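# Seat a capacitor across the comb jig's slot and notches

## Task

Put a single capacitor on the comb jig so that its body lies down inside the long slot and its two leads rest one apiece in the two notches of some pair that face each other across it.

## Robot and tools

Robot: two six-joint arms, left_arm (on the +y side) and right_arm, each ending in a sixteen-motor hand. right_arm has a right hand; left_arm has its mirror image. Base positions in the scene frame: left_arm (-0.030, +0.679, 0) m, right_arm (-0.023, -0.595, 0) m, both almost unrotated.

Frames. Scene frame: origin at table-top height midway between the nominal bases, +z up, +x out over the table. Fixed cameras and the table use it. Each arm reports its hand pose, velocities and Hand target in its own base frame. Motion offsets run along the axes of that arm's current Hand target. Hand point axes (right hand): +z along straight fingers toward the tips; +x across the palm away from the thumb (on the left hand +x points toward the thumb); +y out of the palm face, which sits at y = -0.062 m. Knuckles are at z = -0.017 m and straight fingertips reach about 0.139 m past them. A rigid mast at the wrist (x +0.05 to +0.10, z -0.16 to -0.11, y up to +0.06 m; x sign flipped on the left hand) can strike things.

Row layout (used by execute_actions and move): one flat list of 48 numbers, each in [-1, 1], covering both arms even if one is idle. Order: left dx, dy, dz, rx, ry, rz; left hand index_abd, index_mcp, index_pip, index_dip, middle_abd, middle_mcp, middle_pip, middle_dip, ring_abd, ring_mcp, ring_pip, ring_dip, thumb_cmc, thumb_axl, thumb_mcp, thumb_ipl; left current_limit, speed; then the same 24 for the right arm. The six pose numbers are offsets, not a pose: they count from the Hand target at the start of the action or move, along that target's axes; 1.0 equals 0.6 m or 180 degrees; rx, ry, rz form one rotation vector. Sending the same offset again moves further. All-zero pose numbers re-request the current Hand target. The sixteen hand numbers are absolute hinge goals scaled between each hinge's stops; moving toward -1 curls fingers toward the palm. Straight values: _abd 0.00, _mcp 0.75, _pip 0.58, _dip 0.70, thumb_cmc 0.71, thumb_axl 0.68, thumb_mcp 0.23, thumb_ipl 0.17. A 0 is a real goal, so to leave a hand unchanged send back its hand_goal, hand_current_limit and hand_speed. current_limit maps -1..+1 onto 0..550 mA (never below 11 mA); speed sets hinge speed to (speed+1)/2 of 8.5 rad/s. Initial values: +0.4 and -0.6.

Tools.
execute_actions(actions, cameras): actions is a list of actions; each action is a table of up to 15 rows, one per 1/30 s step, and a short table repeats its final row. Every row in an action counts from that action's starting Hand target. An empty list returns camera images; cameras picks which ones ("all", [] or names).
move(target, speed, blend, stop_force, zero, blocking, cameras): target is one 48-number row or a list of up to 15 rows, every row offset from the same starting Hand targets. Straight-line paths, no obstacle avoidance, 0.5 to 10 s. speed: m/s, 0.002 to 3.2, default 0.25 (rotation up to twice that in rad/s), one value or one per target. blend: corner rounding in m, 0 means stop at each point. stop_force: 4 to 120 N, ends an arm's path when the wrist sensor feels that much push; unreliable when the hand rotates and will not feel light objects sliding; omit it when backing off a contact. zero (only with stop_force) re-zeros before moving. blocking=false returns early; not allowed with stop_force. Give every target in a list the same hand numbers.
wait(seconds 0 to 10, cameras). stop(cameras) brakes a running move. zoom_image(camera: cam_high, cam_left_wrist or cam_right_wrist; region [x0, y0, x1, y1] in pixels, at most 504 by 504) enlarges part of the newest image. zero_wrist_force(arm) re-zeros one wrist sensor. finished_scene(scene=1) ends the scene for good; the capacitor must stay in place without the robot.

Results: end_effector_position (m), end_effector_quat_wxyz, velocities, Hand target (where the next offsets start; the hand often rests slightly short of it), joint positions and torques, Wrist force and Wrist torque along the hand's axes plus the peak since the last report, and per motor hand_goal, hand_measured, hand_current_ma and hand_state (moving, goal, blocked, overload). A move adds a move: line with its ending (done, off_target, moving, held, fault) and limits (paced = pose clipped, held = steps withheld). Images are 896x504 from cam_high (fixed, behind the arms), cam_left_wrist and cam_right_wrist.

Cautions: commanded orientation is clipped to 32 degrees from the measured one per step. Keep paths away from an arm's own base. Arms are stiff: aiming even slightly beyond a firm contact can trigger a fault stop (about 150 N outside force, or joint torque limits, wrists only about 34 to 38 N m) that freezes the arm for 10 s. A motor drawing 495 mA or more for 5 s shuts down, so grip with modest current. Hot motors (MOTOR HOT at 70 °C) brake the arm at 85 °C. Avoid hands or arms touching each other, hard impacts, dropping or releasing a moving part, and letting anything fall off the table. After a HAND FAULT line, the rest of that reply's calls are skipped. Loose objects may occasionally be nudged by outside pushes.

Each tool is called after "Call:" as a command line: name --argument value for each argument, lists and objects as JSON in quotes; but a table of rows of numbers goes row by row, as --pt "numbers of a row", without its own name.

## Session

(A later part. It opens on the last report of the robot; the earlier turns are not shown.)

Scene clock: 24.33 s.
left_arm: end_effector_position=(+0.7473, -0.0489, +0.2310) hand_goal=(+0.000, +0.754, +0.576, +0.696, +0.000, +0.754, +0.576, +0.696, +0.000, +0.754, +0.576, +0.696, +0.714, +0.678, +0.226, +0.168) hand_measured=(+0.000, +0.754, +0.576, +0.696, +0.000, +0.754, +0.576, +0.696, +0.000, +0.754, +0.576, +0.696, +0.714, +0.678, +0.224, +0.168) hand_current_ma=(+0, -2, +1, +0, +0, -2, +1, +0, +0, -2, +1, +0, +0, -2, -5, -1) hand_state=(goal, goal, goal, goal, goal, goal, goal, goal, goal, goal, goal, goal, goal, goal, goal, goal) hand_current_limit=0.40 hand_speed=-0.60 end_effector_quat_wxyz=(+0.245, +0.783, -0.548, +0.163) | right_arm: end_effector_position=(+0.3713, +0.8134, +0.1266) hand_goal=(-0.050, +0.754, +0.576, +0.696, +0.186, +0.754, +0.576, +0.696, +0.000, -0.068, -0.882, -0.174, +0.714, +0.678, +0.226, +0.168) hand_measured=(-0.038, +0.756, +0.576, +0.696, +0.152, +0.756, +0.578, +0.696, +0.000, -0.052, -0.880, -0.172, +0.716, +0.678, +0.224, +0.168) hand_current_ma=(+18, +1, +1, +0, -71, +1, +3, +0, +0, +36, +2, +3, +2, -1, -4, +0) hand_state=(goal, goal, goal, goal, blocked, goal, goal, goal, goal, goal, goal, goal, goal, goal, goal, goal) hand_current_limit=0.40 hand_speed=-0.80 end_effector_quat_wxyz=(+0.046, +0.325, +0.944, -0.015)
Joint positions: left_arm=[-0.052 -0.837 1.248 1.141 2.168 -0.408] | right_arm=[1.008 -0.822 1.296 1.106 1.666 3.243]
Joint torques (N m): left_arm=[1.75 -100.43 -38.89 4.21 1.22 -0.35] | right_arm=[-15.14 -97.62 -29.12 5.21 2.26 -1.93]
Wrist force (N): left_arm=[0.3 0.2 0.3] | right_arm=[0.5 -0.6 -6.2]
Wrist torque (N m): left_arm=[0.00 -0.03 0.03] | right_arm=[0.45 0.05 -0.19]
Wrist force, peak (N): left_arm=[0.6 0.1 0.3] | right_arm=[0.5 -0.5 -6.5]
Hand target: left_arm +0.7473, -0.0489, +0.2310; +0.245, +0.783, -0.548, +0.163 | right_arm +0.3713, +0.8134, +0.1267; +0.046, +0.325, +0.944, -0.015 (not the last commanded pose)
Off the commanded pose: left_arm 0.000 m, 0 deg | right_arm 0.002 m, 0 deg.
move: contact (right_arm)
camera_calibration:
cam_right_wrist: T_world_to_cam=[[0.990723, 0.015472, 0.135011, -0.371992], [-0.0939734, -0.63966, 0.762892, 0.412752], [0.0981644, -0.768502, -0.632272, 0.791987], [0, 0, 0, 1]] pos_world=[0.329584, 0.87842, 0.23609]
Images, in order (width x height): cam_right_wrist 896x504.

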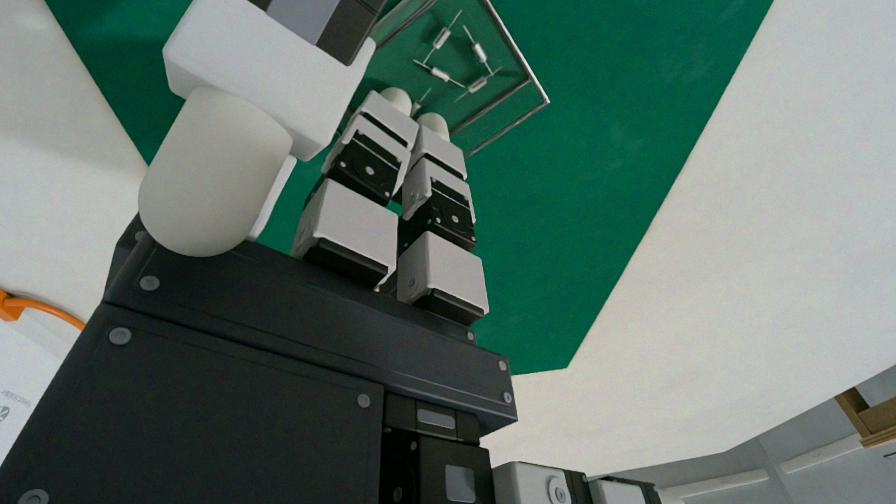

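Call:
move --pt "0 0 0 0 0 0 0 0.754 0.576 0.696 0 0.754 0.576 0.696 0 0.754 0.576 0.696 0.714 0.678 0.226 0.168 0.4 -0.6 -0.0069 0 -0.0718 0 0 0 -0.05 0.754 0.576 0.696 0.185 0.754 0.576 0.696 0 -0.0685 -0.883 -0.174 0.714 0.678 0.226 0.168 0.4 -0.8" --pt "0 0 0 0 0 0 0 0.754 0.576 0.696 0 0.754 0.576 0.696 0 0.754 0.576 0.696 0.714 0.678 0.226 0.168 0.4 -0.6 -0.0011 0 -0.0724 0 0 0 0 0.754 0.576 0.696 0 -0.959 -0.08 0.261 0 -0.0685 -0.883 -0.174 0.714 0.678 0.226 0.168 0.4 -0.5" --cameras '["cam_right_wrist"]' --speed 0.1

Call:
zoom_image --camera "cam_right_wrist" --region '[330, 10, 530, 190]'

Scene clock: 30.37 s.
left_arm: end_effector_position=(+0.7473, -0.0489, +0.2310) hand_goal=(+0.000, +0.754, +0.576, +0.696, +0.000, +0.754, +0.576, +0.696, +0.000, +0.754, +0.576, +0.696, +0.714, +0.678, +0.226, +0.168) hand_measured=(+0.000, +0.754, +0.576, +0.696, +0.000, +0.754, +0.576, +0.696, +0.000, +0.754, +0.576, +0.696, +0.714, +0.678, +0.224, +0.168) hand_current_ma=(+0, -2, +1, +0, +0, -2, +1, +0, +0, -2, +1, +0, +0, -2, -5, -1) hand_state=(goal, goal, goal, goal, goal, goal, goal, goal, goal, goal, goal, goal, goal, goal, goal, goal) hand_current_limit=0.40 hand_speed=-0.60 end_effector_quat_wxyz=(+0.245, +0.783, -0.548, +0.163) | right_arm: end_effector_position=(+0.3685, +0.8156, +0.1700) hand_goal=(+0.000, +0.754, +0.576, +0.696, +0.000, -0.958, -0.080, +0.262, +0.000, -0.068, -0.882, -0.174, +0.714, +0.678, +0.226, +0.168) hand_measured=(-0.004, +0.756, +0.576, +0.696, +0.002, -0.942, -0.076, +0.264, +0.000, -0.052, -0.880, -0.172, +0.716, +0.678, +0.224, +0.168) hand_current_ma=(-4, +1, +1, +0, +3, +37, +5, +3, +0, +36, +2, +3, +2, -1, -4, +0) hand_state=(goal, goal, goal, goal, goal, goal, goal, goal, goal, goal, goal, goal, goal, goal, goal, goal) hand_current_limit=0.40 hand_speed=-0.50 end_effector_quat_wxyz=(+0.046, +0.325, +0.944, -0.015)
Joint positions: left_arm=[-0.052 -0.837 1.248 1.141 2.168 -0.408] | right_arm=[1.013 -0.852 1.265 1.166 1.666 3.247]
Joint torques (N m): left_arm=[2.89 -100.57 -38.38 4.3 1.4 -0.1] | right_arm=[12.77 -78.49 -51.36 7.59 -1.64 0.74]
Wrist force (N): left_arm=[0.1 -0.1 0.3] | right_arm=[-0.3 -0.3 0.3]
Wrist torque (N m): left_arm=[-0.03 -0.01 0.02] | right_arm=[0.02 -0.05 -0.26]
Wrist force, peak (N): left_arm=[0.0 0.6 0.7] | right_arm=[0.4 -0.5 -6.4]
Hand target: left_arm +0.7473, -0.0489, +0.2310; +0.245, +0.783, -0.548, +0.163 | right_arm +0.3685, +0.8156, +0.1700; +0.046, +0.325, +0.944, -0.015
Off the commanded pose: left_arm 0.000 m, 0 deg | right_arm 0.000 m, 0 deg.
move: done
camera_calibration:
cam_right_wrist: T_world_to_cam=[[0.990723, 0.0154519, 0.135013, -0.375192], [-0.0939808, -0.639719, 0.762842, 0.3808], [0.098158, -0.768454, -0.632332, 0.821283], [0, 0, 0, 1]] pos_world=[0.326884, 0.880521, 0.27949]
Images, in order (width x height): cam_right_wrist 896x504.

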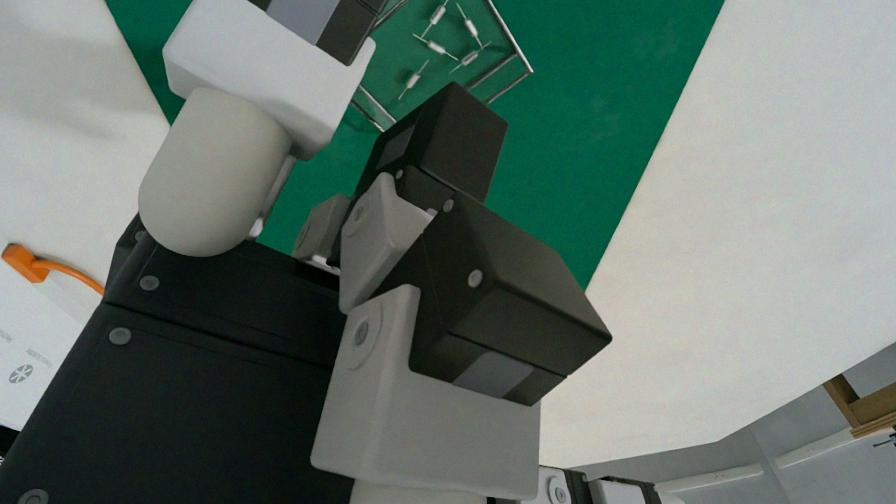

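Scaled by 2.520 from the camera's 896x504 image, which has a finer 1280x720 frame.

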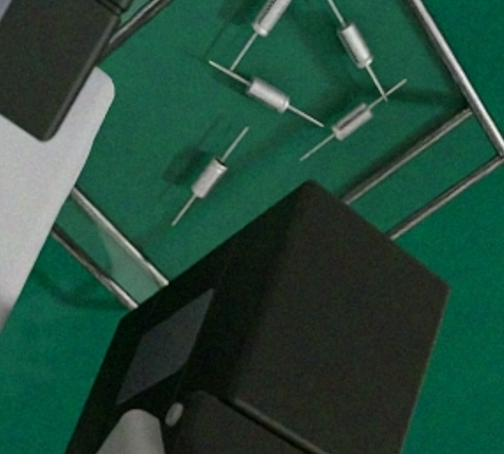

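Call:
move --target '[0,0,0,0,0,0,0,0.754,0.576,0.696,0,0.754,0.576,0.696,0,0.754,0.576,0.696,0.714,0.678,0.226,0.168,0.4,-0.6,0,0,0,0,0,0,0,0.754,0.576,0.696,0,0.99,0.99,0.99,0,-0.0685,-0.883,-0.174,0.714,0.678,0.226,0.168,0.4,-0.5]' --cameras '["cam_right_wrist"]' --speed 0.1

Call:
zoom_image --camera "cam_right_wrist" --region '[330, 10, 530, 190]'

Scene clock: 32.23 s.
left_arm: end_effector_position=(+0.7473, -0.0489, +0.2310) hand_goal=(+0.000, +0.754, +0.576, +0.696, +0.000, +0.754, +0.576, +0.696, +0.000, +0.754, +0.576, +0.696, +0.714, +0.678, +0.226, +0.168) hand_measured=(+0.000, +0.754, +0.576, +0.696, +0.000, +0.754, +0.576, +0.696, +0.000, +0.754, +0.576, +0.696, +0.714, +0.678, +0.224, +0.168) hand_current_ma=(+0, -2, +1, +0, +0, -2, +1, +0, +0, -2, +1, +0, +0, -2, -5, -1) hand_state=(goal, goal, goal, goal, goal, goal, goal, goal, goal, goal, goal, goal, goal, goal, goal, goal) hand_current_limit=0.40 hand_speed=-0.60 end_effector_quat_wxyz=(+0.245, +0.783, -0.548, +0.163) | right_arm: end_effector_position=(+0.3685, +0.8156, +0.1700) hand_goal=(+0.000, +0.754, +0.576, +0.696, +0.000, +0.990, +0.990, +0.990, +0.000, -0.068, -0.882, -0.174, +0.714, +0.678, +0.226, +0.168) hand_measured=(-0.004, +0.756, +0.576, +0.696, +0.002, +0.978, +0.988, +0.988, +0.000, -0.052, -0.880, -0.172, +0.716, +0.678, +0.224, +0.168) hand_current_ma=(-4, +1, +1, +0, +3, -23, -4, -3, +0, +36, +2, +3, +2, -1, -4, +0) hand_state=(goal, goal, goal, goal, goal, goal, goal, goal, goal, goal, goal, goal, goal, goal, goal, goal) hand_current_limit=0.40 hand_speed=-0.50 end_effector_quat_wxyz=(+0.046, +0.325, +0.944, -0.015)
Joint positions: left_arm=[-0.052 -0.837 1.248 1.141 2.168 -0.408] | right_arm=[1.013 -0.852 1.265 1.166 1.666 3.247]
Joint torques (N m): left_arm=[2.65 -99.1 -39.09 4.38 1.37 -0.23] | right_arm=[12.94 -76.64 -50.99 6.96 -1.37 0.85]
Wrist force (N): left_arm=[-0.2 0.6 0.2] | right_arm=[-0.1 -0.2 0.0]
Wrist torque (N m): left_arm=[0.06 0.03 -0.03] | right_arm=[-0.01 -0.07 -0.23]
Wrist force, peak (N): left_arm=[0.7 0.4 0.0] | right_arm=[0.0 -0.7 0.1]
Hand target: left_arm +0.7473, -0.0489, +0.2310; +0.245, +0.783, -0.548, +0.163 | right_arm +0.3685, +0.8156, +0.1700; +0.046, +0.325, +0.944, -0.015
Off the commanded pose: left_arm 0.000 m, 0 deg | right_arm 0.000 m, 0 deg.
move: done
camera_calibration:
cam_right_wrist: T_world_to_cam=[[0.990723, 0.0154519, 0.135013, -0.375192], [-0.0939808, -0.639719, 0.762842, 0.3808], [0.098158, -0.768454, -0.632332, 0.821283], [0, 0, 0, 1]] pos_world=[0.326884, 0.880521, 0.27949]
Images, in order (width x height): cam_right_wrist 896x504.

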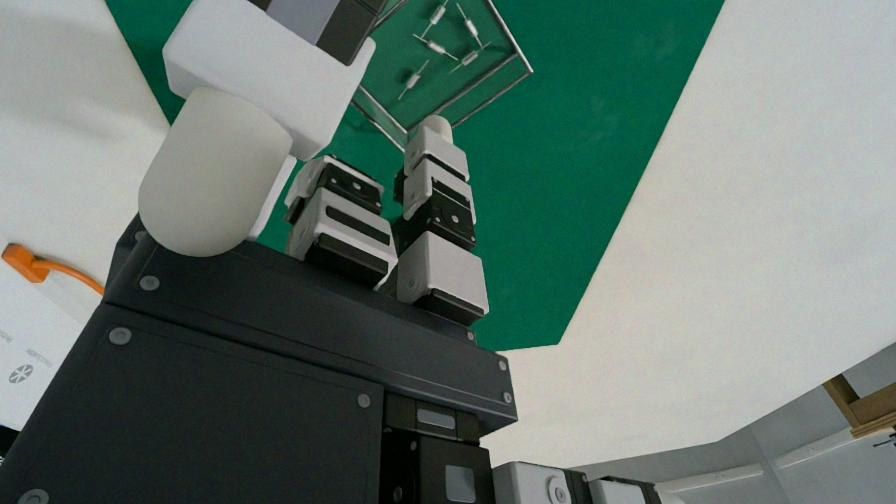

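Scaled by 2.520 from the camera's 896x504 image, which has a finer 1280x720 frame.

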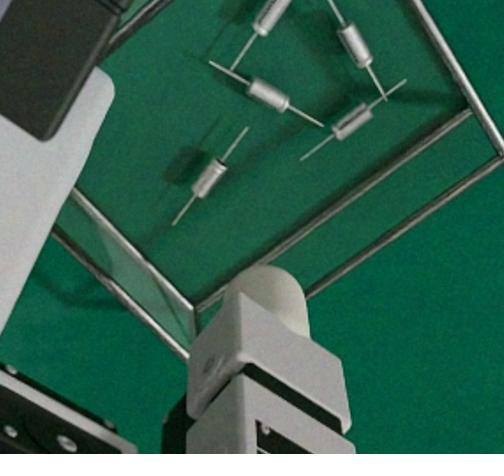

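Call:
move --target '[0,0,0,0,0,0,0,0.754,0.576,0.696,0,0.754,0.576,0.696,0,0.754,0.576,0.696,0.714,0.678,0.226,0.168,0.4,-0.6,0.0059,0,0.0614,0,0,0,0,0.754,0.576,0.696,0,0.99,0.99,0.99,0,-0.0685,-0.883,-0.174,0.714,0.678,0.226,0.168,0.4,-0.5]' --speed 0.08

Call:
move --target '[0,0,0,0,0,0,0,0.754,0.576,0.696,0,0.754,0.576,0.696,0,0.754,0.576,0.696,0.714,0.678,0.226,0.168,0.4,-0.6,0.0018,0,0.0182,0,0,0,0,0.754,0.576,0.696,0,0.99,0.99,0.99,0,-0.0685,-0.883,-0.174,0.714,0.678,0.226,0.168,0.4,-0.5]' --cameras '["cam_right_wrist"]' --speed 0.006 --stop_force 4

Call:
zoom_image --camera "cam_right_wrist" --region '[370, 40, 500, 160]'

Scene clock: 33.40 s.
left_arm: end_effector_position=(+0.7473, -0.0489, +0.2310) hand_goal=(+0.000, +0.754, +0.576, +0.696, +0.000, +0.754, +0.576, +0.696, +0.000, +0.754, +0.576, +0.696, +0.714, +0.678, +0.226, +0.168) hand_measured=(+0.000, +0.754, +0.576, +0.696, +0.000, +0.754, +0.576, +0.696, +0.000, +0.754, +0.576, +0.696, +0.714, +0.678, +0.224, +0.168) hand_current_ma=(+0, -2, +1, +0, +0, -2, +1, +0, +0, -2, +1, +0, +0, -2, -5, -1) hand_state=(goal, goal, goal, goal, goal, goal, goal, goal, goal, goal, goal, goal, goal, goal, goal, goal) hand_current_limit=0.40 hand_speed=-0.60 end_effector_quat_wxyz=(+0.245, +0.783, -0.548, +0.163) | right_arm: end_effector_position=(+0.3685, +0.8156, +0.1332) hand_goal=(+0.000, +0.754, +0.576, +0.696, +0.000, +0.990, +0.990, +0.990, +0.000, -0.068, -0.882, -0.174, +0.714, +0.678, +0.226, +0.168) hand_measured=(-0.004, +0.754, +0.576, +0.696, +0.002, +0.978, +0.988, +0.988, +0.000, -0.052, -0.880, -0.172, +0.716, +0.678, +0.224, +0.168) hand_current_ma=(-4, +1, +1, +0, +3, -22, -4, -3, +0, +35, +2, +3, +2, -1, -4, +0) hand_state=(goal, goal, goal, goal, goal, goal, goal, goal, goal, goal, goal, goal, goal, goal, goal, goal) hand_current_limit=0.40 hand_speed=-0.50 end_effector_quat_wxyz=(+0.046, +0.325, +0.944, -0.015)
Joint positions: left_arm=[-0.052 -0.837 1.248 1.141 2.168 -0.408] | right_arm=[1.013 -0.825 1.289 1.116 1.666 3.247]
Joint torques (N m): left_arm=[1.27 -100.78 -38.75 4.44 1.19 -0.13] | right_arm=[8.25 -79.53 -20.63 0.84 -1.44 -0.1]
Wrist force (N): left_arm=[0.2 0.2 0.0] | right_arm=[-0.2 -0.3 0.0]
Wrist torque (N m): left_arm=[0.03 -0.02 0.01] | right_arm=[-0.03 -0.05 -0.24]
Wrist force, peak (N): left_arm=[-0.2 0.6 0.5] | right_arm=[0.0 -0.4 0.8]
Hand target: left_arm +0.7473, -0.0489, +0.2310; +0.245, +0.783, -0.548, +0.163 | right_arm +0.3685, +0.8156, +0.1330; +0.046, +0.325, +0.944, -0.015
Off the commanded pose: left_arm 0.000 m, 0 deg | right_arm 0.000 m, 0 deg.
move: done

Scene clock: 36.33 s.
left_arm: end_effector_position=(+0.7473, -0.0489, +0.2310) hand_goal=(+0.000, +0.754, +0.576, +0.696, +0.000, +0.754, +0.576, +0.696, +0.000, +0.754, +0.576, +0.696, +0.714, +0.678, +0.226, +0.168) hand_measured=(+0.000, +0.754, +0.576, +0.696, +0.000, +0.754, +0.576, +0.696, +0.000, +0.754, +0.576, +0.696, +0.714, +0.678, +0.224, +0.168) hand_current_ma=(+0, -2, +1, +0, +0, -2, +1, +0, +0, -2, +1, +0, +0, -2, -5, -1) hand_state=(goal, goal, goal, goal, goal, goal, goal, goal, goal, goal, goal, goal, goal, goal, goal, goal) hand_current_limit=0.40 hand_speed=-0.60 end_effector_quat_wxyz=(+0.245, +0.783, -0.548, +0.163) | right_arm: end_effector_position=(+0.3685, +0.8156, +0.1250) hand_goal=(+0.000, +0.754, +0.576, +0.696, +0.000, +0.990, +0.990, +0.990, +0.000, -0.068, -0.882, -0.174, +0.714, +0.678, +0.226, +0.168) hand_measured=(-0.004, +0.754, +0.576, +0.696, +0.002, +0.978, +0.988, +0.988, +0.000, -0.052, -0.880, -0.172, +0.716, +0.678, +0.224, +0.168) hand_current_ma=(-3, +1, +1, +0, +3, -22, -4, -3, +0, +35, +2, +3, +2, -1, -4, +0) hand_state=(goal, goal, goal, goal, goal, goal, goal, goal, goal, goal, goal, goal, goal, goal, goal, goal) hand_current_limit=0.40 hand_speed=-0.50 end_effector_quat_wxyz=(+0.046, +0.325, +0.944, -0.015)
Joint positions: left_arm=[-0.052 -0.837 1.248 1.141 2.168 -0.408] | right_arm=[1.013 -0.819 1.293 1.105 1.666 3.247]
Joint torques (N m): left_arm=[3.11 -100.27 -38.72 4.3 1.46 -0.35] | right_arm=[8.3 -110.15 -46.01 6.47 -1.52 -1.71]
Wrist force (N): left_arm=[0.2 0.6 -0.1] | right_arm=[-0.2 -0.4 -5.9]
Wrist torque (N m): left_arm=[0.08 -0.04 0.01] | right_arm=[0.43 -0.22 -0.24]
Wrist force, peak (N): left_arm=[0.1 0.7 0.1] | right_arm=[-0.5 -0.3 -7.9]
Hand target: left_arm +0.7473, -0.0489, +0.2310; +0.245, +0.783, -0.548, +0.163 | right_arm +0.3685, +0.8156, +0.1250; +0.046, +0.325, +0.944, -0.015 (not the last commanded pose)
Off the commanded pose: left_arm 0.000 m, 0 deg | right_arm 0.003 m, 0 deg.
move: contact (right_arm)
camera_calibration:
cam_right_wrist: T_world_to_cam=[[0.990725, 0.0154604, 0.135003, -0.369123], [-0.0939678, -0.639719, 0.762843, 0.415187], [0.0981581, -0.768454, -0.632332, 0.792905], [0, 0, 0, 1]] pos_world=[0.326884, 0.880621, 0.23449]
Images, in order (width x height): cam_right_wrist 896x504.

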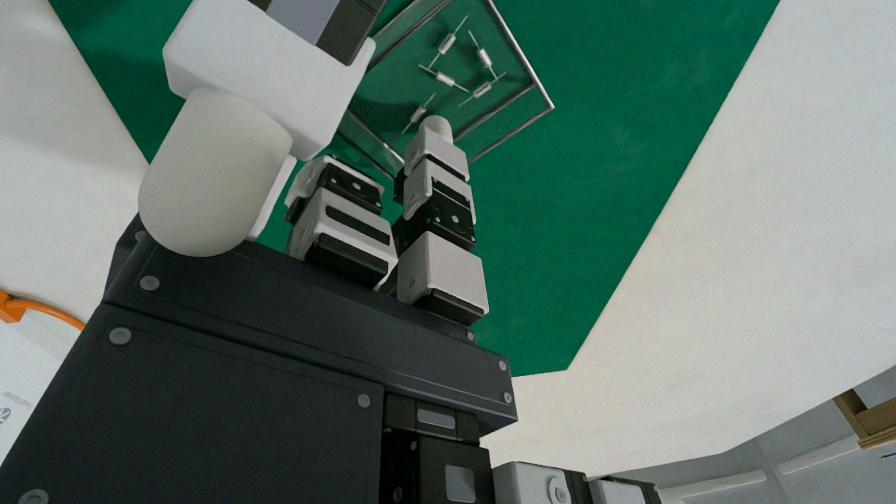

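Scaled by 3.877 from the camera's 896x504 image, which has a finer 1280x720 frame.

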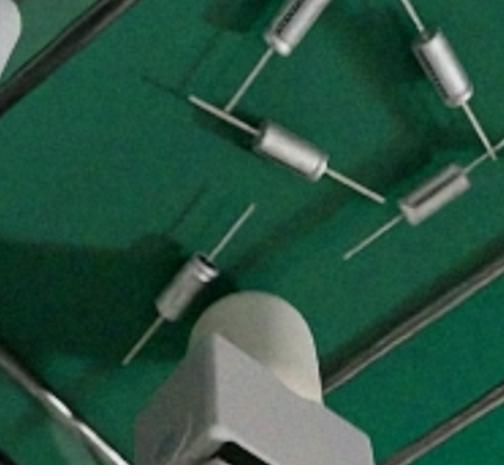

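Call:
move --pt "0 0 0 0 0 0 0 0.754 0.576 0.696 0 0.754 0.576 0.696 0 0.754 0.576 0.696 0.714 0.678 0.226 0.168 0.4 -0.6 -0.0001 0 -0.0012 0 0 0 0 0.754 0.576 0.696 0 0.99 0.99 0.99 0 -0.0685 -0.883 -0.174 0.714 0.678 0.226 0.168 0.4 -0.5" --pt "0 0 0 0 0 0 0 0.754 0.576 0.696 0 0.754 0.576 0.696 0 0.754 0.576 0.696 0.714 0.678 0.226 0.168 0.4 -0.6 0.0181 0 -0.0029 0 0 0 0 0.754 0.576 0.696 0 0.99 0.99 0.99 0 -0.0685 -0.883 -0.174 0.714 0.678 0.226 0.168 0.4 -0.5" --cameras '["cam_right_wrist"]' --speed 0.02

Call:
zoom_image --camera "cam_right_wrist" --region '[370, 40, 500, 160]'

Scene clock: 37.83 s.
left_arm: end_effector_position=(+0.7473, -0.0489, +0.2310) hand_goal=(+0.000, +0.754, +0.576, +0.696, +0.000, +0.754, +0.576, +0.696, +0.000, +0.754, +0.576, +0.696, +0.714, +0.678, +0.226, +0.168) hand_measured=(+0.000, +0.754, +0.576, +0.696, +0.000, +0.754, +0.576, +0.696, +0.000, +0.754, +0.576, +0.696, +0.714, +0.678, +0.224, +0.168) hand_current_ma=(+0, -2, +1, +0, +0, -2, +1, +0, +0, -2, +1, +0, +0, -2, -5, -1) hand_state=(goal, goal, goal, goal, goal, goal, goal, goal, goal, goal, goal, goal, goal, goal, goal, goal) hand_current_limit=0.40 hand_speed=-0.60 end_effector_quat_wxyz=(+0.245, +0.783, -0.548, +0.163) | right_arm: end_effector_position=(+0.3600, +0.8223, +0.1257) hand_goal=(+0.000, +0.754, +0.576, +0.696, +0.000, +0.990, +0.990, +0.990, +0.000, -0.068, -0.882, -0.174, +0.714, +0.678, +0.226, +0.168) hand_measured=(+0.040, +0.754, +0.576, +0.696, +0.002, +0.978, +0.988, +0.988, +0.000, -0.052, -0.880, -0.172, +0.716, +0.678, +0.224, +0.168) hand_current_ma=(+90, +1, +1, +0, +3, -22, -4, -3, +0, +35, +2, +3, +2, -1, -4, +0) hand_state=(blocked, goal, goal, goal, goal, goal, goal, goal, goal, goal, goal, goal, goal, goal, goal, goal) hand_current_limit=0.40 hand_speed=-0.50 end_effector_quat_wxyz=(+0.046, +0.325, +0.944, -0.015)
Joint positions: left_arm=[-0.052 -0.837 1.248 1.141 2.168 -0.408] | right_arm=[1.026 -0.814 1.283 1.112 1.666 3.26]
Joint torques (N m): left_arm=[1.94 -100.04 -38.59 4.16 1.24 -0.23] | right_arm=[16.45 -75.39 -49.32 6.75 -2.17 1.64]
Wrist force (N): left_arm=[0.1 0.3 0.1] | right_arm=[-2.6 -0.5 -4.6]
Wrist torque (N m): left_arm=[0.04 -0.02 0.01] | right_arm=[0.33 -0.41 -0.43]
Wrist force, peak (N): left_arm=[0.4 0.4 0.3] | right_arm=[-0.5 -0.7 -6.4]
Hand target: left_arm +0.7473, -0.0489, +0.2310; +0.245, +0.783, -0.548, +0.163 | right_arm +0.3599, +0.8224, +0.1257; +0.046, +0.325, +0.944, -0.015
Off the commanded pose: left_arm 0.000 m, 0 deg | right_arm 0.000 m, 0 deg.
move: done
camera_calibration:
cam_right_wrist: T_world_to_cam=[[0.990723, 0.0154519, 0.135013, -0.360893], [-0.0939808, -0.639719, 0.762842, 0.418081], [0.098158, -0.768454, -0.632332, 0.799254], [0, 0, 0, 1]] pos_world=[0.318384, 0.887221, 0.23519]
Images, in order (width x height): cam_right_wrist 896x504.

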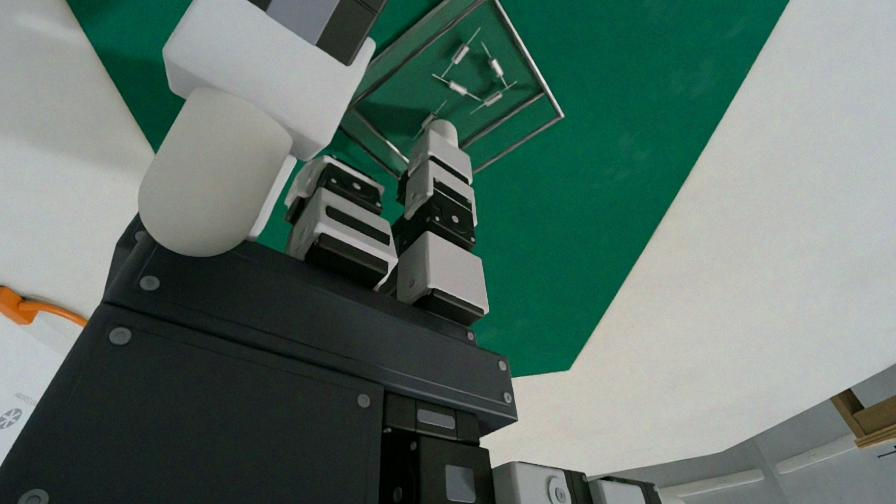

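Scaled by 3.877 from the camera's 896x504 image, which has a finer 1280x720 frame.

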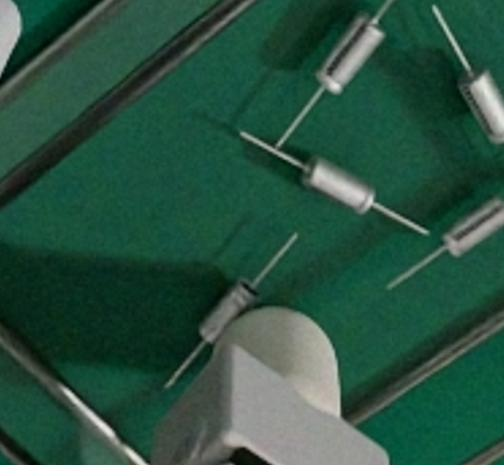

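Call:
move --pt "0 0 0 0 0 0 0 0.754 0.576 0.696 0 0.754 0.576 0.696 0 0.754 0.576 0.696 0.714 0.678 0.226 0.168 0.4 -0.6 -0.0095 0 -0.0984 0 0 0 0 0.754 0.576 0.696 0 0.99 0.99 0.99 0 -0.0685 -0.883 -0.174 0.714 0.678 0.226 0.168 0.4 -0.5" --pt "0 0 0 0 0 0 0 0.754 0.576 0.696 0 0.754 0.576 0.696 0 0.754 0.576 0.696 0.714 0.678 0.226 0.168 0.4 -0.6 -0.055 0 -0.094 0 -0.0278 0 -0.3 0.754 0.576 0.696 0 0.99 0.99 0.99 0.417 0.754 0.576 0.696 0.714 0.678 0.226 0.168 0.4 -0.5" --cameras '["cam_right_wrist"]' --speed 0.08

Call:
zoom_image --camera "cam_right_wrist" --region '[330, 10, 530, 190]'

Scene clock: 42.13 s.
left_arm: end_effector_position=(+0.7473, -0.0489, +0.2310) hand_goal=(+0.000, +0.754, +0.576, +0.696, +0.000, +0.754, +0.576, +0.696, +0.000, +0.754, +0.576, +0.696, +0.714, +0.678, +0.226, +0.168) hand_measured=(+0.000, +0.754, +0.576, +0.696, +0.000, +0.754, +0.576, +0.696, +0.000, +0.754, +0.576, +0.696, +0.714, +0.678, +0.224, +0.168) hand_current_ma=(+0, -2, +1, +0, +0, -2, +1, +0, +0, -2, +1, +0, +0, -2, -5, -1) hand_state=(goal, goal, goal, goal, goal, goal, goal, goal, goal, goal, goal, goal, goal, goal, goal, goal) hand_current_limit=0.40 hand_speed=-0.60 end_effector_quat_wxyz=(+0.245, +0.783, -0.548, +0.163) | right_arm: end_effector_position=(+0.3815, +0.8054, +0.1850) hand_goal=(-0.300, +0.754, +0.576, +0.696, +0.000, +0.990, +0.990, +0.990, +0.418, +0.754, +0.576, +0.696, +0.714, +0.678, +0.226, +0.168) hand_measured=(-0.296, +0.754, +0.576, +0.696, +0.002, +0.988, +0.988, +0.988, +0.412, +0.750, +0.570, +0.694, +0.716, +0.678, +0.224, +0.168) hand_current_ma=(+5, +1, +1, +0, +3, -3, -4, -3, -9, -6, -11, -3, +2, -1, -4, +0) hand_state=(goal, goal, goal, goal, goal, goal, goal, goal, goal, goal, goal, goal, goal, goal, goal, goal) hand_current_limit=0.40 hand_speed=-0.50 end_effector_quat_wxyz=(+0.087, +0.324, +0.942, -0.029)
Joint positions: left_arm=[-0.052 -0.837 1.248 1.141 2.168 -0.408] | right_arm=[1.018 -0.856 1.255 1.191 1.753 3.254]
Joint torques (N m): left_arm=[0.87 -99.63 -38.48 4.11 1.19 -0.3] | right_arm=[-14.81 -78.66 -22.99 0.97 2.97 -1.93]
Wrist force (N): left_arm=[0.1 0.2 0.2] | right_arm=[0.0 -0.3 -0.1]
Wrist torque (N m): left_arm=[0.01 -0.01 0.01] | right_arm=[-0.06 -0.06 -0.21]
Wrist force, peak (N): left_arm=[-0.4 0.3 0.6] | right_arm=[-2.8 -0.5 -4.7]
Hand target: left_arm +0.7473, -0.0489, +0.2310; +0.245, +0.783, -0.548, +0.163 | right_arm +0.3815, +0.8054, +0.1850; +0.087, +0.324, +0.942, -0.029
Off the commanded pose: left_arm 0.000 m, 0 deg | right_arm 0.000 m, 0 deg.
move: done
camera_calibration:
cam_right_wrist: T_world_to_cam=[[0.979113, 0.0244328, 0.201842, -0.40506], [-0.147475, -0.598048, 0.787775, 0.346345], [0.139959, -0.801088, -0.581953, 0.8227], [0, 0, 0, 1]] pos_world=[0.332533, 0.876082, 0.287689]
Images, in order (width x height): cam_right_wrist 896x504.

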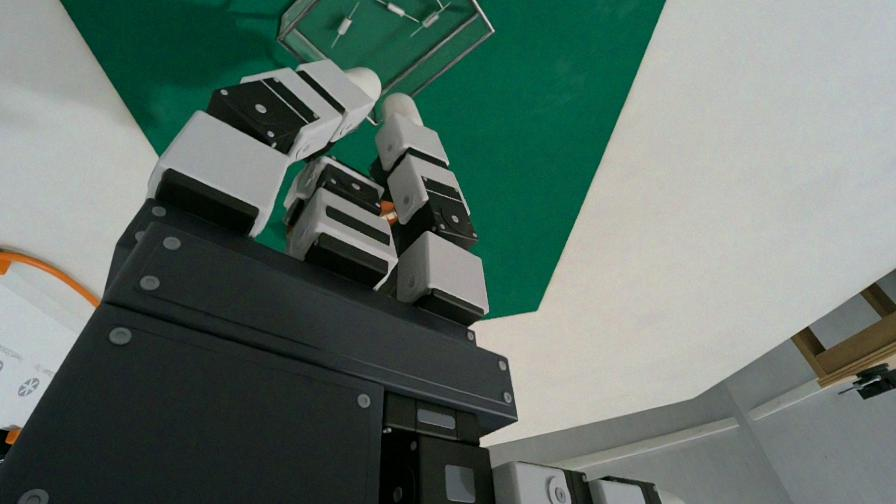

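Scaled by 2.520 from the camera's 896x504 image, which has a finer 1280x720 frame.

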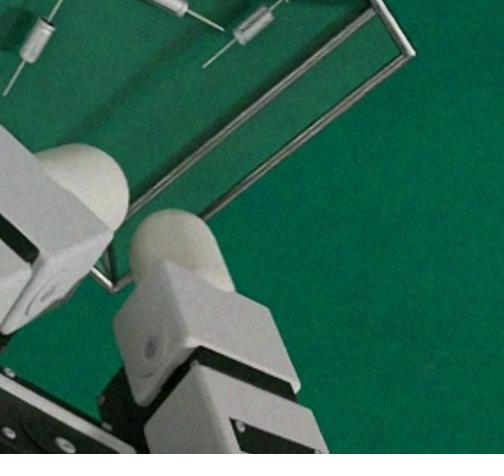

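Call:
move --target '[0,0,0,0,0,0,0,0.754,0.576,0.696,0,0.754,0.576,0.696,0,0.754,0.576,0.696,0.714,0.678,0.226,0.168,0.4,-0.6,-0.0002,0,0.034,0,0.0583,0,-0.35,0.754,0.576,0.696,0,0.99,0.99,0.99,0.35,0.754,0.576,0.696,0.714,0.678,0.226,0.168,0.4,-0.5]' --cameras '["cam_right_wrist"]' --speed 0.08

Call:
zoom_image --camera "cam_right_wrist" --region '[330, 0, 530, 180]'

Scene clock: 44.30 s.
left_arm: end_effector_position=(+0.7473, -0.0489, +0.2310) hand_goal=(+0.000, +0.754, +0.576, +0.696, +0.000, +0.754, +0.576, +0.696, +0.000, +0.754, +0.576, +0.696, +0.714, +0.678, +0.226, +0.168) hand_measured=(+0.000, +0.754, +0.576, +0.696, +0.000, +0.754, +0.576, +0.696, +0.000, +0.754, +0.576, +0.696, +0.714, +0.678, +0.224, +0.168) hand_current_ma=(+0, -2, +1, +0, +0, -2, +1, +0, +0, -2, +1, +0, +0, -2, -5, -1) hand_state=(goal, goal, goal, goal, goal, goal, goal, goal, goal, goal, goal, goal, goal, goal, goal, goal) hand_current_limit=0.40 hand_speed=-0.60 end_effector_quat_wxyz=(+0.245, +0.783, -0.548, +0.163) | right_arm: end_effector_position=(+0.3845, +0.8031, +0.1650) hand_goal=(-0.350, +0.754, +0.576, +0.696, +0.000, +0.990, +0.990, +0.990, +0.350, +0.754, +0.576, +0.696, +0.714, +0.678, +0.226, +0.168) hand_measured=(-0.346, +0.754, +0.576, +0.696, +0.002, +0.988, +0.988, +0.988, +0.350, +0.750, +0.574, +0.694, +0.716, +0.678, +0.224, +0.168) hand_current_ma=(+5, +1, +1, +0, +2, -3, -4, -3, +0, -6, -4, -3, +2, -1, -4, +0) hand_state=(goal, goal, goal, goal, goal, goal, goal, goal, goal, goal, goal, goal, goal, goal, goal, goal) hand_current_limit=0.40 hand_speed=-0.50 end_effector_quat_wxyz=(+0.000, +0.325, +0.946, +0.000)
Joint positions: left_arm=[-0.052 -0.837 1.248 1.141 2.168 -0.408] | right_arm=[0.958 -0.872 1.301 1.14 1.571 3.192]
Joint torques (N m): left_arm=[2.42 -100.2 -38.62 4.25 1.48 -0.32] | right_arm=[-15.51 -112.09 -21.82 1.03 -2.94 -2.82]
Wrist force (N): left_arm=[-0.2 -0.5 -0.4] | right_arm=[-0.2 -0.1 0.5]
Wrist torque (N m): left_arm=[-0.04 0.02 0.00] | right_arm=[-0.08 -0.08 0.06]
Wrist force, peak (N): left_arm=[-0.4 0.7 0.4] | right_arm=[-0.9 -0.2 -0.2]
Hand target: left_arm +0.7473, -0.0489, +0.2310; +0.245, +0.783, -0.548, +0.163 | right_arm +0.3845, +0.8031, +0.1650; +0.000, +0.325, +0.946, +0.000
Off the commanded pose: left_arm 0.000 m, 0 deg | right_arm 0.000 m, 0 deg.
move: done
camera_calibration:
cam_right_wrist: T_world_to_cam=[[0.998103, 0.00975583, 0.0607943, -0.376133], [-0.0377088, -0.683682, 0.728805, 0.397376], [0.0486741, -0.729714, -0.682017, 0.80309], [0, 0, 0, 1]] pos_world=[0.351315, 0.861375, 0.280979]
Images, in order (width x height): cam_right_wrist 896x504.

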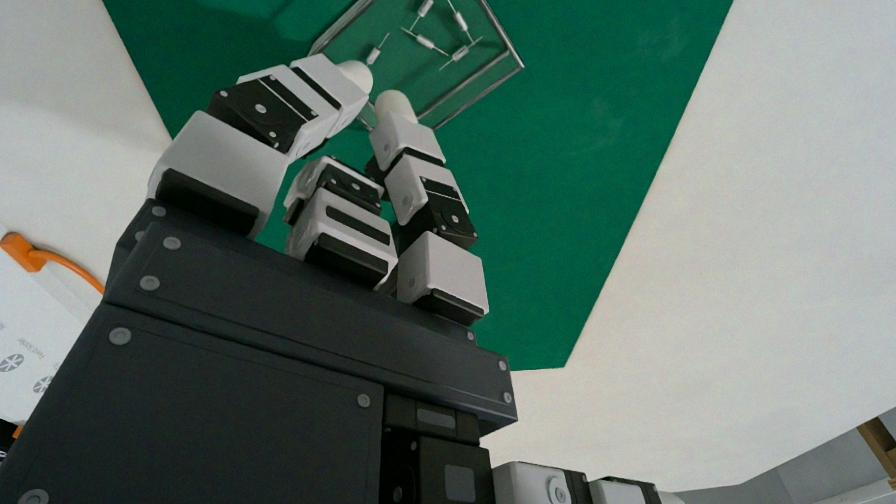

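Scaled by 2.520 from the camera's 896x504 image, which has a finer 1280x720 frame.

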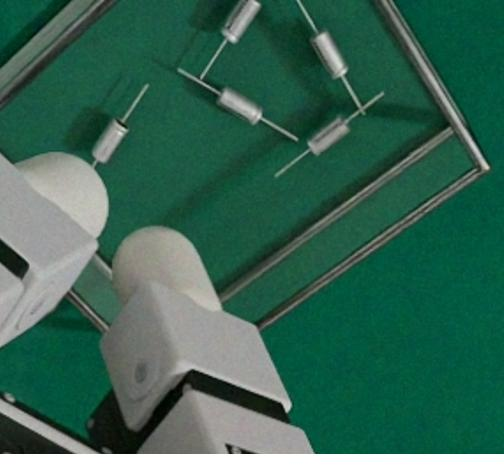

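Call:
move --target '[0,0,0,0,0,0,0,0.754,0.576,0.696,0,0.754,0.576,0.696,0,0.754,0.576,0.696,0.714,0.678,0.226,0.168,0.4,-0.6,-0.0618,0.0007,0.0083,0,0.1,0,-0.472,0.754,0.576,0.696,0,0.99,0.99,0.99,0.255,0.754,0.576,0.696,0.714,0.678,0.226,0.168,0.4,-0.5]' --cameras '["cam_right_wrist","cam_high"]' --speed 0.08

Call:
zoom_image --camera "cam_right_wrist" --region '[260, 0, 460, 180]'

Scene clock: 48.20 s.
left_arm: end_effector_position=(+0.7473, -0.0489, +0.2310) hand_goal=(+0.000, +0.754, +0.576, +0.696, +0.000, +0.754, +0.576, +0.696, +0.000, +0.754, +0.576, +0.696, +0.714, +0.678, +0.226, +0.168) hand_measured=(+0.000, +0.754, +0.576, +0.696, +0.000, +0.754, +0.576, +0.696, +0.000, +0.754, +0.576, +0.696, +0.714, +0.678, +0.224, +0.168) hand_current_ma=(+0, -2, +1, +0, +0, -2, +1, +0, +0, -2, +1, +0, +0, -2, -5, -1) hand_state=(goal, goal, goal, goal, goal, goal, goal, goal, goal, goal, goal, goal, goal, goal, goal, goal) hand_current_limit=0.40 hand_speed=-0.60 end_effector_quat_wxyz=(+0.245, +0.783, -0.548, +0.163) | right_arm: end_effector_position=(+0.4140, +0.7806, +0.1602) hand_goal=(-0.472, +0.754, +0.576, +0.696, +0.000, +0.990, +0.990, +0.990, +0.256, +0.754, +0.576, +0.696, +0.714, +0.678, +0.226, +0.168) hand_measured=(-0.428, +0.748, +0.576, +0.696, -0.008, +0.990, +0.988, +0.988, +0.258, +0.750, +0.574, +0.694, +0.716, +0.678, +0.224, +0.168) hand_current_ma=(+99, -12, +0, +0, -12, +0, -2, -3, +2, -6, -4, -3, +2, -1, -4, +0) hand_state=(blocked, goal, goal, goal, goal, goal, goal, goal, goal, goal, goal, goal, goal, goal, goal, goal) hand_current_limit=0.40 hand_speed=-0.50 end_effector_quat_wxyz=(-0.148, +0.321, +0.934, +0.051)
Joint positions: left_arm=[-0.052 -0.837 1.248 1.141 2.168 -0.408] | right_arm=[0.812 -0.896 1.37 1.126 1.258 3.041]
Joint torques (N m): left_arm=[1.83 -100.24 -37.91 3.98 1.38 -0.3] | right_arm=[-15.63 -78.14 -20.79 8.2 -4.04 -2.98]
Wrist force (N): left_arm=[-0.2 -0.1 0.1] | right_arm=[-0.2 -0.4 0.2]
Wrist torque (N m): left_arm=[-0.02 0.03 -0.01] | right_arm=[-0.09 -0.12 0.06]
Wrist force, peak (N): left_arm=[-0.4 0.1 0.7] | right_arm=[-0.5 -0.7 0.5]
Hand target: left_arm +0.7473, -0.0489, +0.2310; +0.245, +0.783, -0.548, +0.163 | right_arm +0.4140, +0.7806, +0.1600; -0.148, +0.321, +0.934, +0.051
Off the commanded pose: left_arm 0.000 m, 0 deg | right_arm 0.000 m, 0 deg.
move: done
camera_calibration:
cam_right_wrist: T_world_to_cam=[[0.98281, 0.0220968, -0.183294, -0.369246], [0.124938, -0.810545, 0.572195, 0.443541], [-0.135924, -0.585259, -0.799373, 0.764391], [0, 0, 0, 1]] pos_world=[0.411382, 0.815035, 0.289561]
Images, in order (width x height): cam_high 896x504, cam_right_wrist 896x504.

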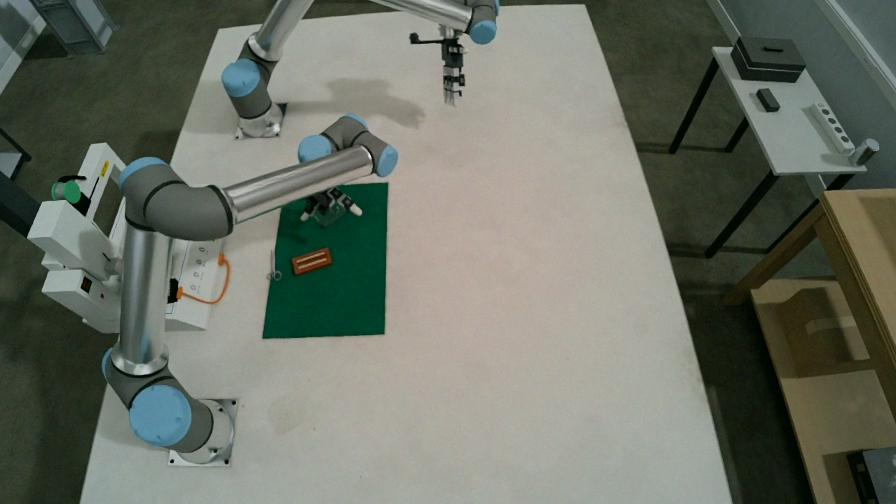

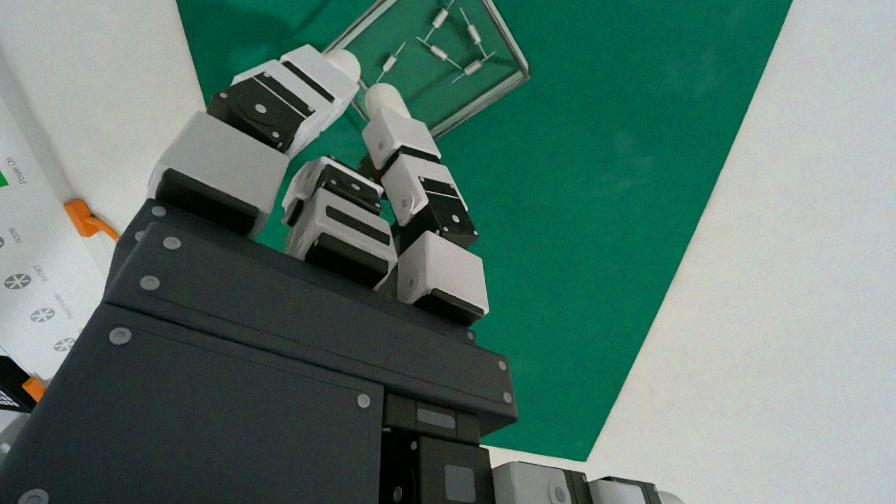

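Scaled by 2.520 from the camera's 896x504 image, which has a finer 1280x720 frame.

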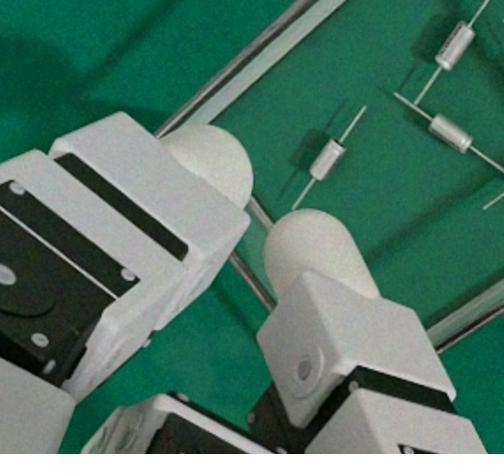

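Call:
move --target '[0,0,0,0,0,0,0,0.754,0.576,0.696,0,0.754,0.576,0.696,0,0.754,0.576,0.696,0.714,0.678,0.226,0.168,0.4,-0.6,-0.0143,-0.0008,0.0567,0,0,0,-0.472,0.754,0.576,0.696,-0.15,0.99,0.99,0.99,0.255,0.754,0.576,0.696,0.714,0.678,0.226,0.168,0.4,-0.5]' --cameras '["cam_right_wrist"]' --speed 0.06 --stop_force 6

Call:
zoom_image --camera "cam_right_wrist" --region '[300, 20, 440, 150]'

Scene clock: 50.47 s.
left_arm: end_effector_position=(+0.7473, -0.0489, +0.2310) hand_goal=(+0.000, +0.754, +0.576, +0.696, +0.000, +0.754, +0.576, +0.696, +0.000, +0.754, +0.576, +0.696, +0.714, +0.678, +0.226, +0.168) hand_measured=(+0.000, +0.754, +0.576, +0.696, +0.000, +0.754, +0.576, +0.696, +0.000, +0.754, +0.576, +0.696, +0.714, +0.678, +0.224, +0.168) hand_current_ma=(+0, -2, +1, +0, +0, -2, +1, +0, +0, -2, +1, +0, +0, -2, -5, -1) hand_state=(goal, goal, goal, goal, goal, goal, goal, goal, goal, goal, goal, goal, goal, goal, goal, goal) hand_current_limit=0.40 hand_speed=-0.60 end_effector_quat_wxyz=(+0.245, +0.783, -0.548, +0.163) | right_arm: end_effector_position=(+0.4119, +0.7817, +0.1250) hand_goal=(-0.472, +0.754, +0.576, +0.696, -0.150, +0.990, +0.990, +0.990, +0.256, +0.754, +0.576, +0.696, +0.714, +0.678, +0.226, +0.168) hand_measured=(-0.462, +0.748, +0.576, +0.696, -0.142, +0.988, +0.988, +0.988, +0.258, +0.750, +0.574, +0.694, +0.716, +0.678, +0.224, +0.168) hand_current_ma=(+14, -9, +0, +0, +10, -3, -2, -3, +2, -6, -4, -3, +2, -1, -4, +0) hand_state=(goal, goal, goal, goal, goal, goal, goal, goal, goal, goal, goal, goal, goal, goal, goal, goal) hand_current_limit=0.40 hand_speed=-0.50 end_effector_quat_wxyz=(-0.148, +0.321, +0.934, +0.051)
Joint positions: left_arm=[-0.052 -0.837 1.248 1.141 2.168 -0.408] | right_arm=[0.815 -0.868 1.391 1.077 1.258 3.044]
Joint torques (N m): left_arm=[0.72 -101.39 -39.11 4.06 1.41 -0.12] | right_arm=[13.72 -73.63 -19.63 0.95 -3.85 1.08]
Wrist force (N): left_arm=[0.0 0.1 -0.2] | right_arm=[-0.6 -0.2 0.2]
Wrist torque (N m): left_arm=[0.03 -0.01 0.01] | right_arm=[-0.06 -0.08 0.03]
Wrist force, peak (N): left_arm=[-0.1 0.4 0.6] | right_arm=[-0.6 -0.7 0.4]
Hand target: left_arm +0.7473, -0.0489, +0.2310; +0.245, +0.783, -0.548, +0.163 | right_arm +0.4119, +0.7817, +0.1250; -0.148, +0.321, +0.934, +0.051
Off the commanded pose: left_arm 0.000 m, 0 deg | right_arm 0.000 m, 0 deg.
move: done
camera_calibration:
cam_right_wrist: T_world_to_cam=[[0.982758, 0.0221422, -0.183563, -0.373685], [0.125129, -0.810555, 0.572139, 0.464711], [-0.13612, -0.585243, -0.799351, 0.736766], [0, 0, 0, 1]] pos_world=[0.409382, 0.816136, 0.25446]
Images, in order (width x height): cam_right_wrist 896x504.

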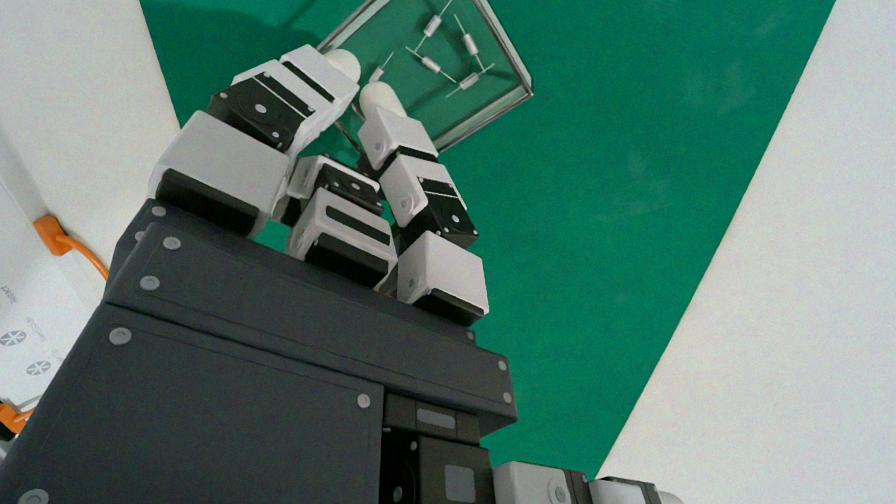

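Scaled by 3.600 from the camera's 896x504 image, which has a finer 1280x720 frame.

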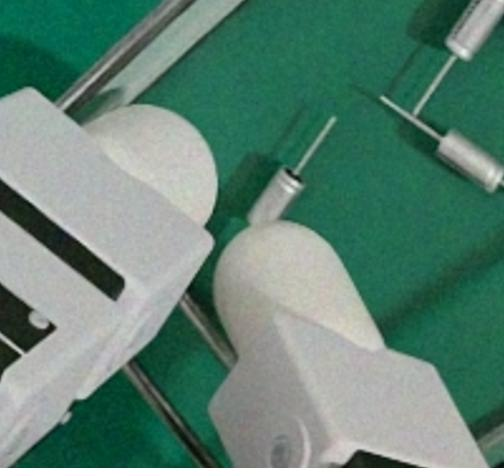

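Call:
move --target '[0,0,0,0,0,0,0,0.754,0.576,0.696,0,0.754,0.576,0.696,0,0.754,0.576,0.696,0.714,0.678,0.226,0.168,0.4,-0.6,-0.0113,0,0.0349,0,0,0,-0.472,0.754,0.576,0.696,-0.15,0.99,0.99,0.99,0.255,0.754,0.576,0.696,0.714,0.678,0.226,0.168,0.4,-0.5]' --cameras '["cam_right_wrist"]' --speed 0.01 --stop_force 4

Call:
zoom_image --camera "cam_right_wrist" --region '[300, 20, 440, 150]'

Scene clock: 58.80 s.
left_arm: end_effector_position=(+0.7473, -0.0489, +0.2310) hand_goal=(+0.000, +0.754, +0.576, +0.696, +0.000, +0.754, +0.576, +0.696, +0.000, +0.754, +0.576, +0.696, +0.714, +0.678, +0.226, +0.168) hand_measured=(+0.000, +0.754, +0.576, +0.696, +0.000, +0.754, +0.576, +0.696, +0.000, +0.754, +0.576, +0.696, +0.714, +0.678, +0.224, +0.168) hand_current_ma=(+0, -2, +1, +0, +0, -2, +1, +0, +0, -2, +1, +0, +0, -2, -5, -1) hand_state=(goal, goal, goal, goal, goal, goal, goal, goal, goal, goal, goal, goal, goal, goal, goal, goal) hand_current_limit=0.40 hand_speed=-0.60 end_effector_quat_wxyz=(+0.245, +0.783, -0.548, +0.163) | right_arm: end_effector_position=(+0.4118, +0.7817, +0.1063) hand_goal=(-0.472, +0.754, +0.576, +0.696, -0.150, +0.990, +0.990, +0.990, +0.256, +0.754, +0.576, +0.696, +0.714, +0.678, +0.226, +0.168) hand_measured=(-0.496, +0.748, +0.576, +0.696, -0.146, +0.988, +0.988, +0.988, +0.258, +0.750, +0.574, +0.694, +0.716, +0.678, +0.224, +0.168) hand_current_ma=(-45, -9, -1, +0, +5, -3, -2, -3, +2, -6, -3, -3, +2, -1, -4, +0) hand_state=(blocked, goal, goal, goal, goal, goal, goal, goal, goal, goal, goal, goal, goal, goal, goal, goal) hand_current_limit=0.40 hand_speed=-0.50 end_effector_quat_wxyz=(-0.148, +0.321, +0.934, +0.051)
Joint positions: left_arm=[-0.052 -0.837 1.248 1.141 2.168 -0.408] | right_arm=[0.815 -0.852 1.4 1.052 1.258 3.044]
Joint torques (N m): left_arm=[1.96 -101.3 -38.66 4.12 1.5 -0.5] | right_arm=[10.87 -108.42 -48.15 7.51 1.41 0.9]
Wrist force (N): left_arm=[0.2 0.3 -0.4] | right_arm=[2.0 0.1 -2.6]
Wrist torque (N m): left_arm=[0.09 -0.04 0.01] | right_arm=[0.14 0.17 0.25]
Wrist force, peak (N): left_arm=[-0.5 0.6 0.4] | right_arm=[3.5 0.1 -8.3]
Hand target: left_arm +0.7473, -0.0489, +0.2310; +0.245, +0.783, -0.548, +0.163 | right_arm +0.4118, +0.7817, +0.1063; -0.148, +0.321, +0.934, +0.051 (not the last commanded pose)
Off the commanded pose: left_arm 0.000 m, 0 deg | right_arm 0.003 m, 0 deg.
move: contact (right_arm)
camera_calibration:
cam_right_wrist: T_world_to_cam=[[0.982756, 0.0221587, -0.183572, -0.377128], [0.125136, -0.810602, 0.572071, 0.475462], [-0.136128, -0.585178, -0.799398, 0.721779], [0, 0, 0, 1]] pos_world=[0.409382, 0.816136, 0.23576]
Images, in order (width x height): cam_right_wrist 896x504.

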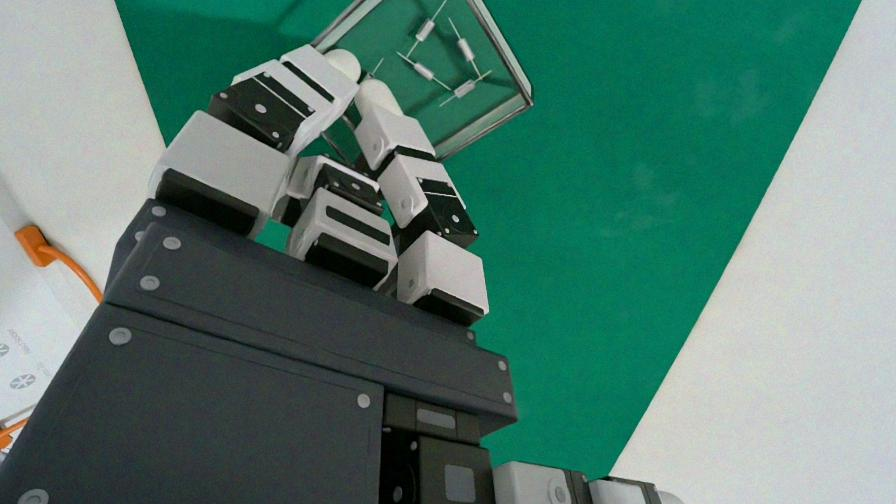

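Scaled by 3.600 from the camera's 896x504 image, which has a finer 1280x720 frame.

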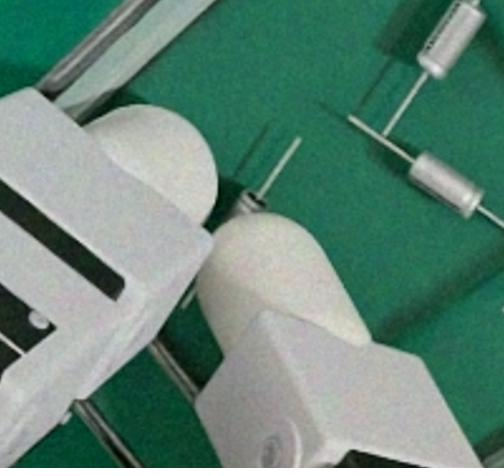

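Call:
move --target '[0,0,0,0,0,0,0,0.754,0.576,0.696,0,0.754,0.576,0.696,0,0.754,0.576,0.696,0.714,0.678,0.226,0.168,0.4,-0.6,0,0,0,0,0,0,-0.54,0.754,0.576,0.696,-0.15,0.99,0.99,0.99,0.37,0.754,0.576,0.696,0.714,0.678,0.226,0.168,0.4,-0.94]' --cameras '["cam_right_wrist"]'

Call:
zoom_image --camera "cam_right_wrist" --region '[320, 30, 420, 120]'

Scene clock: 59.70 s.
left_arm: end_effector_position=(+0.7473, -0.0489, +0.2310) hand_goal=(+0.000, +0.754, +0.576, +0.696, +0.000, +0.754, +0.576, +0.696, +0.000, +0.754, +0.576, +0.696, +0.714, +0.678, +0.226, +0.168) hand_measured=(+0.000, +0.754, +0.576, +0.696, +0.000, +0.754, +0.576, +0.696, +0.000, +0.754, +0.576, +0.696, +0.714, +0.678, +0.224, +0.168) hand_current_ma=(+0, -2, +1, +0, +0, -2, +1, +0, +0, -2, +1, +0, +0, -2, -5, -1) hand_state=(goal, goal, goal, goal, goal, goal, goal, goal, goal, goal, goal, goal, goal, goal, goal, goal) hand_current_limit=0.40 hand_speed=-0.60 end_effector_quat_wxyz=(+0.245, +0.783, -0.548, +0.163) | right_arm: end_effector_position=(+0.4118, +0.7817, +0.1063) hand_goal=(-0.540, +0.754, +0.576, +0.696, -0.150, +0.990, +0.990, +0.990, +0.370, +0.754, +0.576, +0.696, +0.714, +0.678, +0.226, +0.168) hand_measured=(-0.510, +0.748, +0.576, +0.696, -0.150, +0.988, +0.988, +0.988, +0.282, +0.750, +0.574, +0.694, +0.716, +0.678, +0.224, +0.168) hand_current_ma=(+64, -9, -1, +0, +0, -3, -2, -3, -247, -6, -3, -3, +2, -1, -4, +0) hand_state=(blocked, goal, goal, goal, goal, goal, goal, goal, blocked, goal, goal, goal, goal, goal, goal, goal) hand_current_limit=0.40 hand_speed=-0.94 end_effector_quat_wxyz=(-0.148, +0.321, +0.934, +0.051)
Joint positions: left_arm=[-0.052 -0.837 1.248 1.141 2.168 -0.408] | right_arm=[0.815 -0.852 1.4 1.052 1.258 3.044]
Joint torques (N m): left_arm=[0.77 -99.54 -37.84 4.06 1.16 -0.48] | right_arm=[10.78 -108.95 -47.33 7.32 1.21 0.51]
Wrist force (N): left_arm=[-0.2 0.3 0.3] | right_arm=[1.8 -0.3 -1.6]
Wrist torque (N m): left_arm=[0.01 0.03 -0.02] | right_arm=[0.05 0.24 0.22]
Wrist force, peak (N): left_arm=[-0.4 0.4 -0.1] | right_arm=[2.4 -0.2 -2.7]
Hand target: left_arm +0.7473, -0.0489, +0.2310; +0.245, +0.783, -0.548, +0.163 | right_arm +0.4118, +0.7817, +0.1063; -0.148, +0.321, +0.934, +0.051
Off the commanded pose: left_arm 0.000 m, 0 deg | right_arm 0.000 m, 0 deg.
move: done
camera_calibration:
cam_right_wrist: T_world_to_cam=[[0.982756, 0.0221587, -0.183572, -0.377128], [0.125136, -0.810602, 0.572071, 0.475462], [-0.136128, -0.585178, -0.799398, 0.721779], [0, 0, 0, 1]] pos_world=[0.409382, 0.816136, 0.23576]
Images, in order (width x height): cam_right_wrist 896x504.

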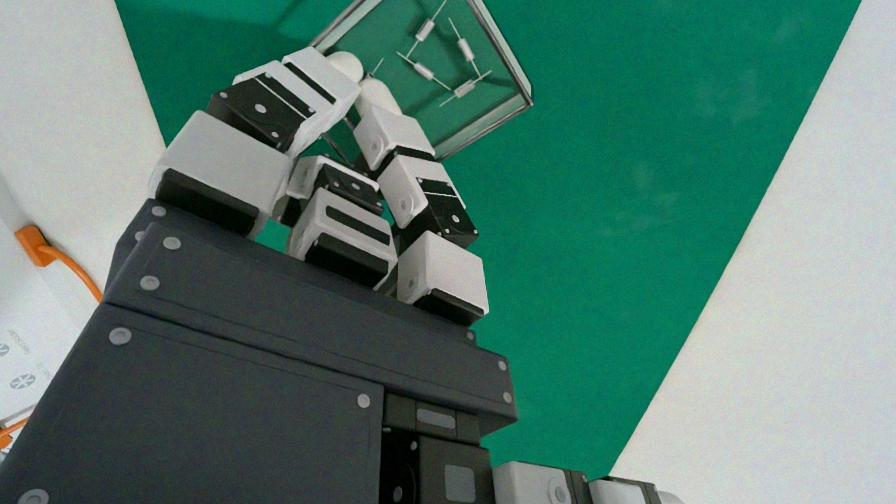

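Scaled by 5.040 from the camera's 896x504 image, which has a finer 1280x720 frame.

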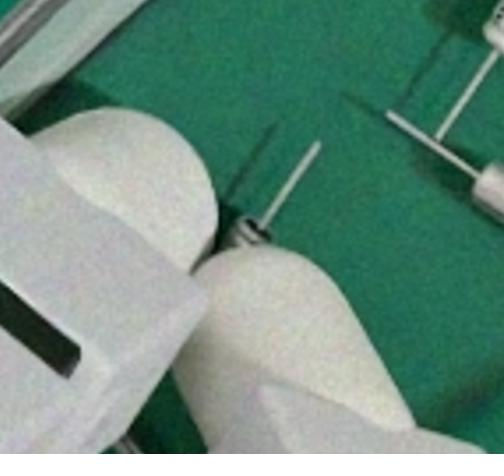

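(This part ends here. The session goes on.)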